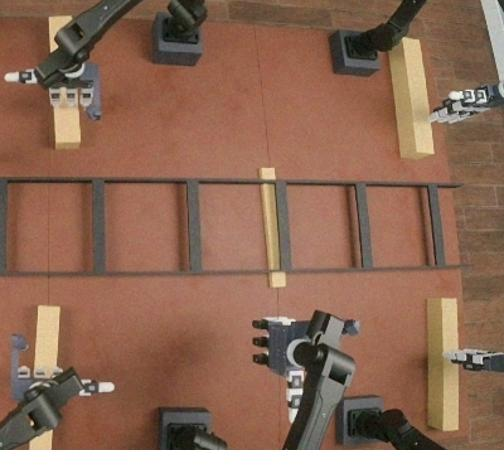

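Request:
move(
  arm1={"target":[1.33,0.274,0.90,0,1,0,0],"speed":0.06},
  arm2={"target":[0.026,0.274,0.90,0,1,0,0],"speed":0.06},
  arm3={"target":[-0.307,0.087,0.885,0,1,0,0],"speed":0.06},
  arm4={"target":[-1.445,0.274,0.90,0,1,0,0],"speed":0.06},
  arm5={"target":[-1.343,-0.324,0.887,0,0,1,0],"speed":0.06},
  arm6={"target":[0.008,-0.344,0.885,0,0,1,0],"speed":0.06},
  arm8={"target":[1.405,-0.344,0.885,0,0,1,0],"speed":0.06},
  cameras=["cam_high"],
)

Request:
zoom_image(
  camera="cam_high",
  region=[200, 130, 480, 380],
)

Request:
zoom_image(
  camera="cam_high",
  region=[420, 130, 700, 380],
)

Scene clock: 48.30 s.
Joint torques (N m): arm1=[-1.49 -7.77 6.56 0.9 -0.14 -0.11] | arm2=[-0.03 -11.87 5.39 1.74 -0.06 -0.12] | arm3=[0.91 -14.15 8.12 0.54 -0.08 0.16] | arm4=[2.26 -8.23 4.66 1.84 0.25 0.09] | arm5=[0.5 -6.89 5.48 2.09 -0.06 0.15] | arm6=[-1.73 -8.94 5.5 1.52 -0.01 -0.15] | arm7=[0.67 -8.41 7.8 -0.03 0.26 0.13] | arm8=[-2.37 -7.59 6.83 1.52 -0.03 -0.07]
Heat: arm1: hottest joint3_rad 35 °C; arm2: hottest joint3_rad 36 °C; arm3: hottest joint3_rad 37 °C; arm4: hottest joint3_rad 36 °C; arm5: hottest joint3_rad 37 °C; arm6: hottest joint2_rad 33 °C; arm7: hottest joint3_rad 35 °C; arm8: hottest joint3_rad 39 °C.
move: arm1 off_target; arm2 off_target; arm3 done; arm4 off_target; arm5 off_target; arm6 off_target; arm8 off_target
Joint velocities: within noise
arm1.joint_positions: joint1_rad=+0.659 joint2_rad=+1.321 joint3_rad=+0.966 joint4_rad=-1.192 joint5_rad=+0.001 joint6_rad=+0.649 hand_index_mcp=+0.773 hand_index_abd=+0.011 hand_index_pip=+0.590 hand_index_dip=+0.702 hand_middle_mcp=+0.764 hand_middle_abd=+0.001 hand_middle_pip=+0.581 hand_middle_dip=+0.698 hand_ring_mcp=+0.755 hand_ring_abd=+0.000 hand_ring_pip=+0.577 hand_ring_dip=+0.696 hand_thumb_cmc=+0.715 hand_thumb_axl=+0.677 hand_thumb_mcp=+0.223 hand_thumb_ipl=+0.168 hand_current_limit=+0.400 hand_speed=-0.600
arm1.joint_status: not commanded
arm1.hand_state: goal,goal,goal,goal,goal,goal,goal,goal,goal,goal,goal,goal,goal,goal,goal,goal
arm1.index_mcp_current_ma: 72
arm1.index_abd_current_ma: 31
arm1.index_pip_current_ma: 47
arm1.index_dip_current_ma: 18
arm1.middle_mcp_current_ma: 33
arm1.middle_abd_current_ma: 2
arm1.middle_pip_current_ma: 15
arm1.middle_dip_current_ma: 6
arm1.ring_mcp_current_ma: 1
arm1.ring_abd_current_ma: 1
arm1.ring_pip_current_ma: 2
arm1.ring_dip_current_ma: 0
arm1.thumb_cmc_current_ma: 4
arm1.thumb_axl_current_ma: -2
arm1.thumb_mcp_current_ma: -11
arm1.thumb_ipl_current_ma: -1
arm1.hand_goal_index_mcp: 0.754
arm1.hand_goal_index_abd: 0.000
arm1.hand_goal_index_pip: 0.576
arm1.hand_goal_index_dip: 0.696
arm1.hand_goal_middle_mcp: 0.754
arm1.hand_goal_middle_abd: 0.000
arm1.hand_goal_middle_pip: 0.576
arm1.hand_goal_middle_dip: 0.696
arm1.hand_goal_ring_mcp: 0.754
arm1.hand_goal_ring_abd: 0.000
arm1.hand_goal_ring_pip: 0.576
arm1.hand_goal_ring_dip: 0.696
arm1.hand_goal_thumb_cmc: 0.714
arm1.hand_goal_thumb_axl: 0.678
arm1.hand_goal_thumb_mcp: 0.226
arm1.hand_goal_thumb_ipl: 0.168
arm1.hand: x=+1.3332 y=+0.2738 z=+0.9227 quat_wxyz=(+0.012, +1.000, +0.000, +0.006) (m; scene frame)
arm1.hand_target: x=+1.3295 y=+0.2749 z=+0.9008 quat_wxyz=(+0.000, +1.000, +0.000, +0.000) (m; scene frame)
arm1.hand_status: off_target (0.023 m and 1.5 deg from the pose sent, 0.074 m and 0.6 deg at the start)
arm2.joint_positions: joint1_rad=-0.902 joint2_rad=+1.654 joint3_rad=+1.274 joint4_rad=-1.160 joint5_rad=+0.002 joint6_rad=-0.935 hand_index_mcp=+0.755 hand_index_abd=+0.000 hand_index_pip=+0.577 hand_index_dip=+0.696 hand_middle_mcp=+0.765 hand_middle_abd=-0.017 hand_middle_pip=+0.584 hand_middle_dip=+0.699 hand_ring_mcp=+0.760 hand_ring_abd=-0.008 hand_ring_pip=+0.581 hand_ring_dip=+0.697 hand_thumb_cmc=+0.716 hand_thumb_axl=+0.677 hand_thumb_mcp=+0.223 hand_thumb_ipl=+0.168 hand_current_limit=+0.400 hand_speed=-0.600
arm2.joint_status: not commanded
arm2.hand_state: goal,goal,goal,goal,goal,goal,goal,goal,goal,goal,goal,goal,goal,goal,goal,goal
arm2.index_mcp_current_ma: 0
arm2.index_abd_current_ma: 0
arm2.index_pip_current_ma: 1
arm2.index_dip_current_ma: 0
arm2.middle_mcp_current_ma: 20
arm2.middle_abd_current_ma: -26
arm2.middle_pip_current_ma: 11
arm2.middle_dip_current_ma: 3
arm2.ring_mcp_current_ma: 10
arm2.ring_abd_current_ma: -11
arm2.ring_pip_current_ma: 6
arm2.ring_dip_current_ma: 1
arm2.thumb_cmc_current_ma: 2
arm2.thumb_axl_current_ma: -1
arm2.thumb_mcp_current_ma: -4
arm2.thumb_ipl_current_ma: 0
arm2.hand_goal_index_mcp: 0.754
arm2.hand_goal_index_abd: 0.000
arm2.hand_goal_index_pip: 0.576
arm2.hand_goal_index_dip: 0.696
arm2.hand_goal_middle_mcp: 0.754
arm2.hand_goal_middle_abd: 0.000
arm2.hand_goal_middle_pip: 0.576
arm2.hand_goal_middle_dip: 0.696
arm2.hand_goal_ring_mcp: 0.754
arm2.hand_goal_ring_abd: 0.000
arm2.hand_goal_ring_pip: 0.576
arm2.hand_goal_ring_dip: 0.696
arm2.hand_goal_thumb_cmc: 0.714
arm2.hand_goal_thumb_axl: 0.678
arm2.hand_goal_thumb_mcp: 0.226
arm2.hand_goal_thumb_ipl: 0.168
arm2.hand: x=+0.0279 y=+0.2725 z=+0.9273 quat_wxyz=(+0.008, +1.000, -0.001, -0.010) (m; scene frame)
arm2.hand_target: x=+0.0271 y=+0.2748 z=+0.9008 quat_wxyz=(+0.000, +1.000, +0.000, +0.000) (m; scene frame)
arm2.hand_status: off_target (0.027 m and 1.4 deg from the pose sent, 0.058 m and 1.7 deg at the start)
arm3.joint_positions: joint1_rad=+0.310 joint2_rad=+1.711 joint3_rad=+1.313 joint4_rad=-1.174 joint5_rad=-0.015 joint6_rad=+0.279 hand_index_mcp=+0.754 hand_index_abd=+0.000 hand_index_pip=+0.577 hand_index_dip=+0.696 hand_middle_mcp=+0.754 hand_middle_abd=+0.000 hand_middle_pip=+0.577 hand_middle_dip=+0.696 hand_ring_mcp=+0.754 hand_ring_abd=+0.000 hand_ring_pip=+0.577 hand_ring_dip=+0.696 hand_thumb_cmc=+0.715 hand_thumb_axl=+0.677 hand_thumb_mcp=+0.224 hand_thumb_ipl=+0.168 hand_current_limit=+0.780 hand_speed=-0.600
arm3.joint_status: not commanded
arm3.hand_state: goal,goal,goal,goal,goal,goal,goal,goal,goal,goal,goal,goal,goal,goal,goal,goal
arm3.index_mcp_current_ma: 0
arm3.index_abd_current_ma: 0
arm3.index_pip_current_ma: 0
arm3.index_dip_current_ma: 0
arm3.middle_mcp_current_ma: 0
arm3.middle_abd_current_ma: 0
arm3.middle_pip_current_ma: 0
arm3.middle_dip_current_ma: 0
arm3.ring_mcp_current_ma: 0
arm3.ring_abd_current_ma: 0
arm3.ring_pip_current_ma: 0
arm3.ring_dip_current_ma: 0
arm3.thumb_cmc_current_ma: 1
arm3.thumb_axl_current_ma: 0
arm3.thumb_mcp_current_ma: -2
arm3.thumb_ipl_current_ma: 0
arm3.hand_goal_index_mcp: 0.754
arm3.hand_goal_index_abd: 0.000
arm3.hand_goal_index_pip: 0.576
arm3.hand_goal_index_dip: 0.696
arm3.hand_goal_middle_mcp: 0.754
arm3.hand_goal_middle_abd: 0.000
arm3.hand_goal_middle_pip: 0.576
arm3.hand_goal_middle_dip: 0.696
arm3.hand_goal_ring_mcp: 0.754
arm3.hand_goal_ring_abd: 0.000
arm3.hand_goal_ring_pip: 0.576
arm3.hand_goal_ring_dip: 0.696
arm3.hand_goal_thumb_cmc: 0.714
arm3.hand_goal_thumb_axl: 0.678
arm3.hand_goal_thumb_mcp: 0.226
arm3.hand_goal_thumb_ipl: 0.168
arm3.hand: x=-0.3129 y=+0.0869 z=+0.8880 quat_wxyz=(-0.001, +1.000, +0.000, -0.001) (m; scene frame)
arm3.hand_target: x=-0.3069 y=+0.0871 z=+0.8851 quat_wxyz=(+0.000, +1.000, +0.000, +0.000) (m; scene frame)
arm3.hand_status: done (0.007 m and 0.2 deg from the pose sent, 0.032 m and 3.3 deg at the start)
arm4.joint_positions: joint1_rad=-0.708 joint2_rad=+1.432 joint3_rad=+1.062 joint4_rad=-1.150 joint5_rad=+0.007 joint6_rad=-0.736 hand_index_mcp=+0.754 hand_index_abd=+0.000 hand_index_pip=+0.577 hand_index_dip=+0.696 hand_middle_mcp=+0.755 hand_middle_abd=+0.000 hand_middle_pip=+0.578 hand_middle_dip=+0.699 hand_ring_mcp=+0.791 hand_ring_abd=-0.003 hand_ring_pip=+0.611 hand_ring_dip=+0.713 hand_thumb_cmc=+0.716 hand_thumb_axl=+0.677 hand_thumb_mcp=+0.223 hand_thumb_ipl=+0.168 hand_current_limit=+0.780 hand_speed=-0.600
arm4.joint_status: not commanded
arm4.hand_state: goal,goal,goal,goal,goal,goal,goal,goal,blocked,goal,blocked,goal,goal,goal,goal,goal
arm4.index_mcp_current_ma: 1
arm4.index_abd_current_ma: 1
arm4.index_pip_current_ma: 2
arm4.index_dip_current_ma: 0
arm4.middle_mcp_current_ma: 4
arm4.middle_abd_current_ma: -1
arm4.middle_pip_current_ma: 7
arm4.middle_dip_current_ma: 9
arm4.ring_mcp_current_ma: 167
arm4.ring_abd_current_ma: -8
arm4.ring_pip_current_ma: 145
arm4.ring_dip_current_ma: 67
arm4.thumb_cmc_current_ma: 7
arm4.thumb_axl_current_ma: -3
arm4.thumb_mcp_current_ma: -15
arm4.thumb_ipl_current_ma: -1
arm4.hand_goal_index_mcp: 0.754
arm4.hand_goal_index_abd: 0.000
arm4.hand_goal_index_pip: 0.576
arm4.hand_goal_index_dip: 0.696
arm4.hand_goal_middle_mcp: 0.754
arm4.hand_goal_middle_abd: 0.000
arm4.hand_goal_middle_pip: 0.576
arm4.hand_goal_middle_dip: 0.696
arm4.hand_goal_ring_mcp: 0.754
arm4.hand_goal_ring_abd: 0.000
arm4.hand_goal_ring_pip: 0.576
arm4.hand_goal_ring_dip: 0.696
arm4.hand_goal_thumb_cmc: 0.714
arm4.hand_goal_thumb_axl: 0.678
arm4.hand_goal_thumb_mcp: 0.226
arm4.hand_goal_thumb_ipl: 0.168
arm4.hand: x=-1.4526 y=+0.2731 z=+0.9338 quat_wxyz=(+0.017, +1.000, +0.002, -0.014) (m; scene frame)
arm4.hand_target: x=-1.4440 y=+0.2757 z=+0.9014 quat_wxyz=(-0.001, +1.000, +0.000, +0.000) (m; scene frame)
arm4.hand_status: off_target (0.035 m and 2.6 deg from the pose sent, 0.048 m and 3.2 deg at the start)
arm5.joint_positions: joint1_rad=+0.719 joint2_rad=+1.292 joint3_rad=+0.866 joint4_rad=-1.118 joint5_rad=+0.001 joint6_rad=+0.723 hand_index_mcp=+0.771 hand_index_abd=+0.010 hand_index_pip=+0.586 hand_index_dip=+0.701 hand_middle_mcp=+0.777 hand_middle_abd=+0.021 hand_middle_pip=+0.595 hand_middle_dip=+0.706 hand_ring_mcp=+0.754 hand_ring_abd=+0.001 hand_ring_pip=+0.577 hand_ring_dip=+0.696 hand_thumb_cmc=+0.715 hand_thumb_axl=+0.677 hand_thumb_mcp=+0.223 hand_thumb_ipl=+0.168 hand_current_limit=+0.400 hand_speed=-0.600
arm5.joint_status: not commanded
arm5.hand_state: goal,goal,goal,goal,blocked,blocked,goal,goal,goal,goal,goal,goal,goal,goal,goal,goal
arm5.index_mcp_current_ma: 29
arm5.index_abd_current_ma: 11
arm5.index_pip_current_ma: 13
arm5.index_dip_current_ma: 5
arm5.middle_mcp_current_ma: 45
arm5.middle_abd_current_ma: 29
arm5.middle_pip_current_ma: 31
arm5.middle_dip_current_ma: 14
arm5.ring_mcp_current_ma: 0
arm5.ring_abd_current_ma: 0
arm5.ring_pip_current_ma: 0
arm5.ring_dip_current_ma: 0
arm5.thumb_cmc_current_ma: 1
arm5.thumb_axl_current_ma: 0
arm5.thumb_mcp_current_ma: -4
arm5.thumb_ipl_current_ma: 0
arm5.hand_goal_index_mcp: 0.754
arm5.hand_goal_index_abd: 0.000
arm5.hand_goal_index_pip: 0.576
arm5.hand_goal_index_dip: 0.696
arm5.hand_goal_middle_mcp: 0.754
arm5.hand_goal_middle_abd: 0.000
arm5.hand_goal_middle_pip: 0.576
arm5.hand_goal_middle_dip: 0.696
arm5.hand_goal_ring_mcp: 0.754
arm5.hand_goal_ring_abd: 0.000
arm5.hand_goal_ring_pip: 0.576
arm5.hand_goal_ring_dip: 0.696
arm5.hand_goal_thumb_cmc: 0.714
arm5.hand_goal_thumb_axl: 0.678
arm5.hand_goal_thumb_mcp: 0.226
arm5.hand_goal_thumb_ipl: 0.168
arm5.hand: x=-1.3442 y=-0.3192 z=+0.9129 quat_wxyz=(-0.008, -0.001, +1.000, +0.012) (m; scene frame)
arm5.hand_target: x=-1.3420 y=-0.3252 z=+0.8883 quat_wxyz=(+0.000, +0.000, +1.000, +0.000) (m; scene frame)
arm5.hand_status: off_target (0.026 m and 1.7 deg from the pose sent, 0.081 m and 0.5 deg at the start)
arm6.joint_positions: joint1_rad=-1.010 joint2_rad=+1.492 joint3_rad=+1.145 joint4_rad=-1.188 joint5_rad=-0.001 joint6_rad=-1.006 hand_index_mcp=+0.755 hand_index_abd=+0.001 hand_index_pip=+0.577 hand_index_dip=+0.696 hand_middle_mcp=+0.769 hand_middle_abd=-0.024 hand_middle_pip=+0.584 hand_middle_dip=+0.699 hand_ring_mcp=+0.755 hand_ring_abd=+0.001 hand_ring_pip=+0.577 hand_ring_dip=+0.696 hand_thumb_cmc=+0.716 hand_thumb_axl=+0.677 hand_thumb_mcp=+0.223 hand_thumb_ipl=+0.168 hand_current_limit=+0.400 hand_speed=-0.600
arm6.joint_status: not commanded
arm6.hand_state: goal,goal,goal,goal,goal,blocked,goal,goal,goal,goal,goal,goal,goal,goal,goal,goal
arm6.index_mcp_current_ma: 1
arm6.index_abd_current_ma: 1
arm6.index_pip_current_ma: 1
arm6.index_dip_current_ma: 0
arm6.middle_mcp_current_ma: 40
arm6.middle_abd_current_ma: -55
arm6.middle_pip_current_ma: 16
arm6.middle_dip_current_ma: 6
arm6.ring_mcp_current_ma: 1
arm6.ring_abd_current_ma: 1
arm6.ring_pip_current_ma: 1
arm6.ring_dip_current_ma: 0
arm6.thumb_cmc_current_ma: 4
arm6.thumb_axl_current_ma: -1
arm6.thumb_mcp_current_ma: -6
arm6.thumb_ipl_current_ma: 0
arm6.hand_goal_index_mcp: 0.754
arm6.hand_goal_index_abd: 0.000
arm6.hand_goal_index_pip: 0.576
arm6.hand_goal_index_dip: 0.696
arm6.hand_goal_middle_mcp: 0.754
arm6.hand_goal_middle_abd: 0.000
arm6.hand_goal_middle_pip: 0.576
arm6.hand_goal_middle_dip: 0.696
arm6.hand_goal_ring_mcp: 0.754
arm6.hand_goal_ring_abd: 0.000
arm6.hand_goal_ring_pip: 0.576
arm6.hand_goal_ring_dip: 0.696
arm6.hand_goal_thumb_cmc: 0.714
arm6.hand_goal_thumb_axl: 0.678
arm6.hand_goal_thumb_mcp: 0.226
arm6.hand_goal_thumb_ipl: 0.168
arm6.hand: x=+0.0078 y=-0.3379 z=+0.9130 quat_wxyz=(+0.016, +0.000, +1.000, +0.010) (m; scene frame)
arm6.hand_target: x=+0.0069 y=-0.3446 z=+0.8859 quat_wxyz=(+0.000, +0.000, +1.000, +0.000) (m; scene frame)
arm6.hand_status: off_target (0.029 m and 2.2 deg from the pose sent, 0.071 m and 2.0 deg at the start)
arm7: as last shown
arm8.joint_positions: joint1_rad=-0.974 joint2_rad=+1.449 joint3_rad=+1.115 joint4_rad=-1.212 joint5_rad=-0.002 joint6_rad=-0.983 hand_index_mcp=+0.755 hand_index_abd=+0.000 hand_index_pip=+0.577 hand_index_dip=+0.696 hand_middle_mcp=+0.773 hand_middle_abd=-0.030 hand_middle_pip=+0.590 hand_middle_dip=+0.702 hand_ring_mcp=+0.755 hand_ring_abd=+0.000 hand_ring_pip=+0.577 hand_ring_dip=+0.696 hand_thumb_cmc=+0.716 hand_thumb_axl=+0.677 hand_thumb_mcp=+0.223 hand_thumb_ipl=+0.168 hand_current_limit=+0.400 hand_speed=-0.600
arm8.joint_status: not commanded
arm8.hand_state: goal,goal,goal,goal,goal,blocked,goal,goal,goal,goal,goal,goal,goal,goal,goal,goal
arm8.index_mcp_current_ma: 1
arm8.index_abd_current_ma: 0
arm8.index_pip_current_ma: 1
arm8.index_dip_current_ma: 0
arm8.middle_mcp_current_ma: 54
arm8.middle_abd_current_ma: -76
arm8.middle_pip_current_ma: 35
arm8.middle_dip_current_ma: 13
arm8.ring_mcp_current_ma: 1
arm8.ring_abd_current_ma: 0
arm8.ring_pip_current_ma: 1
arm8.ring_dip_current_ma: 0
arm8.thumb_cmc_current_ma: 3
arm8.thumb_axl_current_ma: -1
arm8.thumb_mcp_current_ma: -8
arm8.thumb_ipl_current_ma: 0
arm8.hand_goal_index_mcp: 0.754
arm8.hand_goal_index_abd: 0.000
arm8.hand_goal_index_pip: 0.576
arm8.hand_goal_index_dip: 0.696
arm8.hand_goal_middle_mcp: 0.754
arm8.hand_goal_middle_abd: 0.000
arm8.hand_goal_middle_pip: 0.576
arm8.hand_goal_middle_dip: 0.696
arm8.hand_goal_ring_mcp: 0.754
arm8.hand_goal_ring_abd: 0.000
arm8.hand_goal_ring_pip: 0.576
arm8.hand_goal_ring_dip: 0.696
arm8.hand_goal_thumb_cmc: 0.714
arm8.hand_goal_thumb_axl: 0.678
arm8.hand_goal_thumb_mcp: 0.226
arm8.hand_goal_thumb_ipl: 0.168
arm8.hand: x=+1.4048 y=-0.3379 z=+0.9032 quat_wxyz=(+0.007, -0.001, +1.000, +0.005) (m; scene frame)
arm8.hand_target: x=+1.4044 y=-0.3442 z=+0.8854 quat_wxyz=(+0.000, +0.000, +1.000, +0.000) (m; scene frame)
arm8.hand_status: off_target (0.019 m and 1.1 deg from the pose sent, 0.059 m and 4.2 deg at the start)
pictures: cam_high

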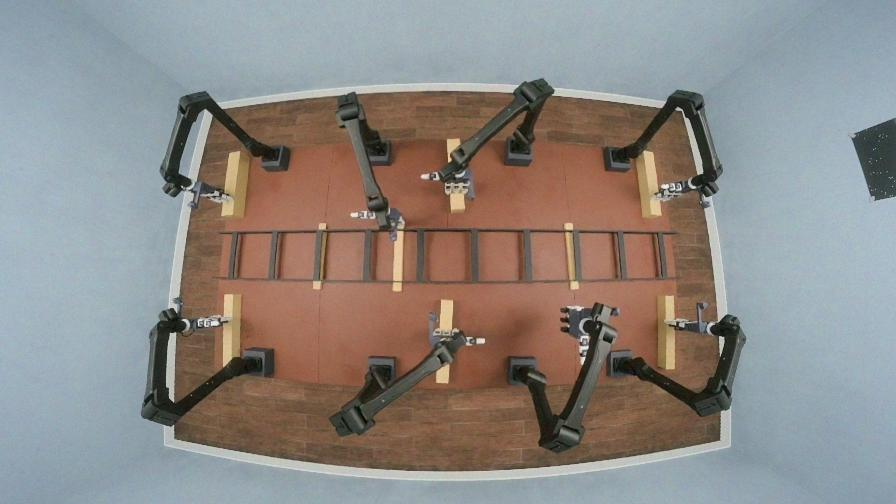

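Scaled by 1.800 from the camera's 896x504 image, which has a finer 1280x720 frame.

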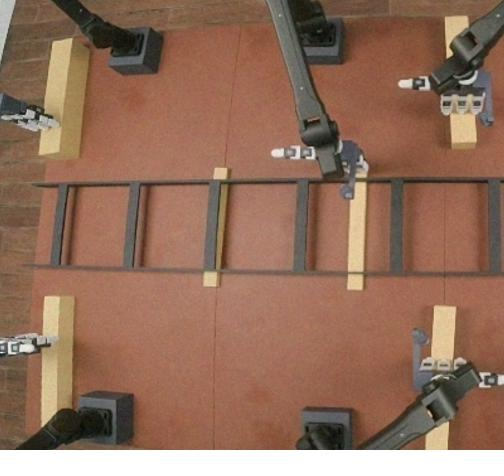

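Scaled by 1.800 from the camera's 896x504 image, which has a finer 1280x720 frame.

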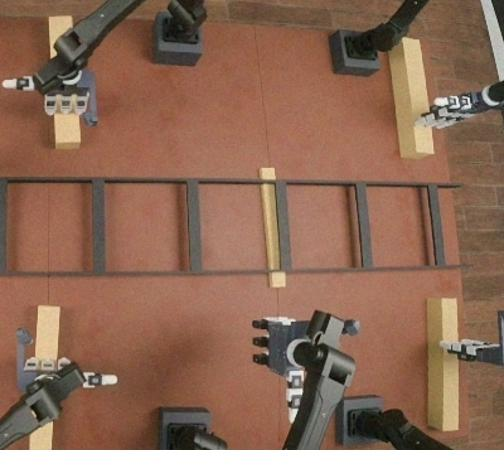

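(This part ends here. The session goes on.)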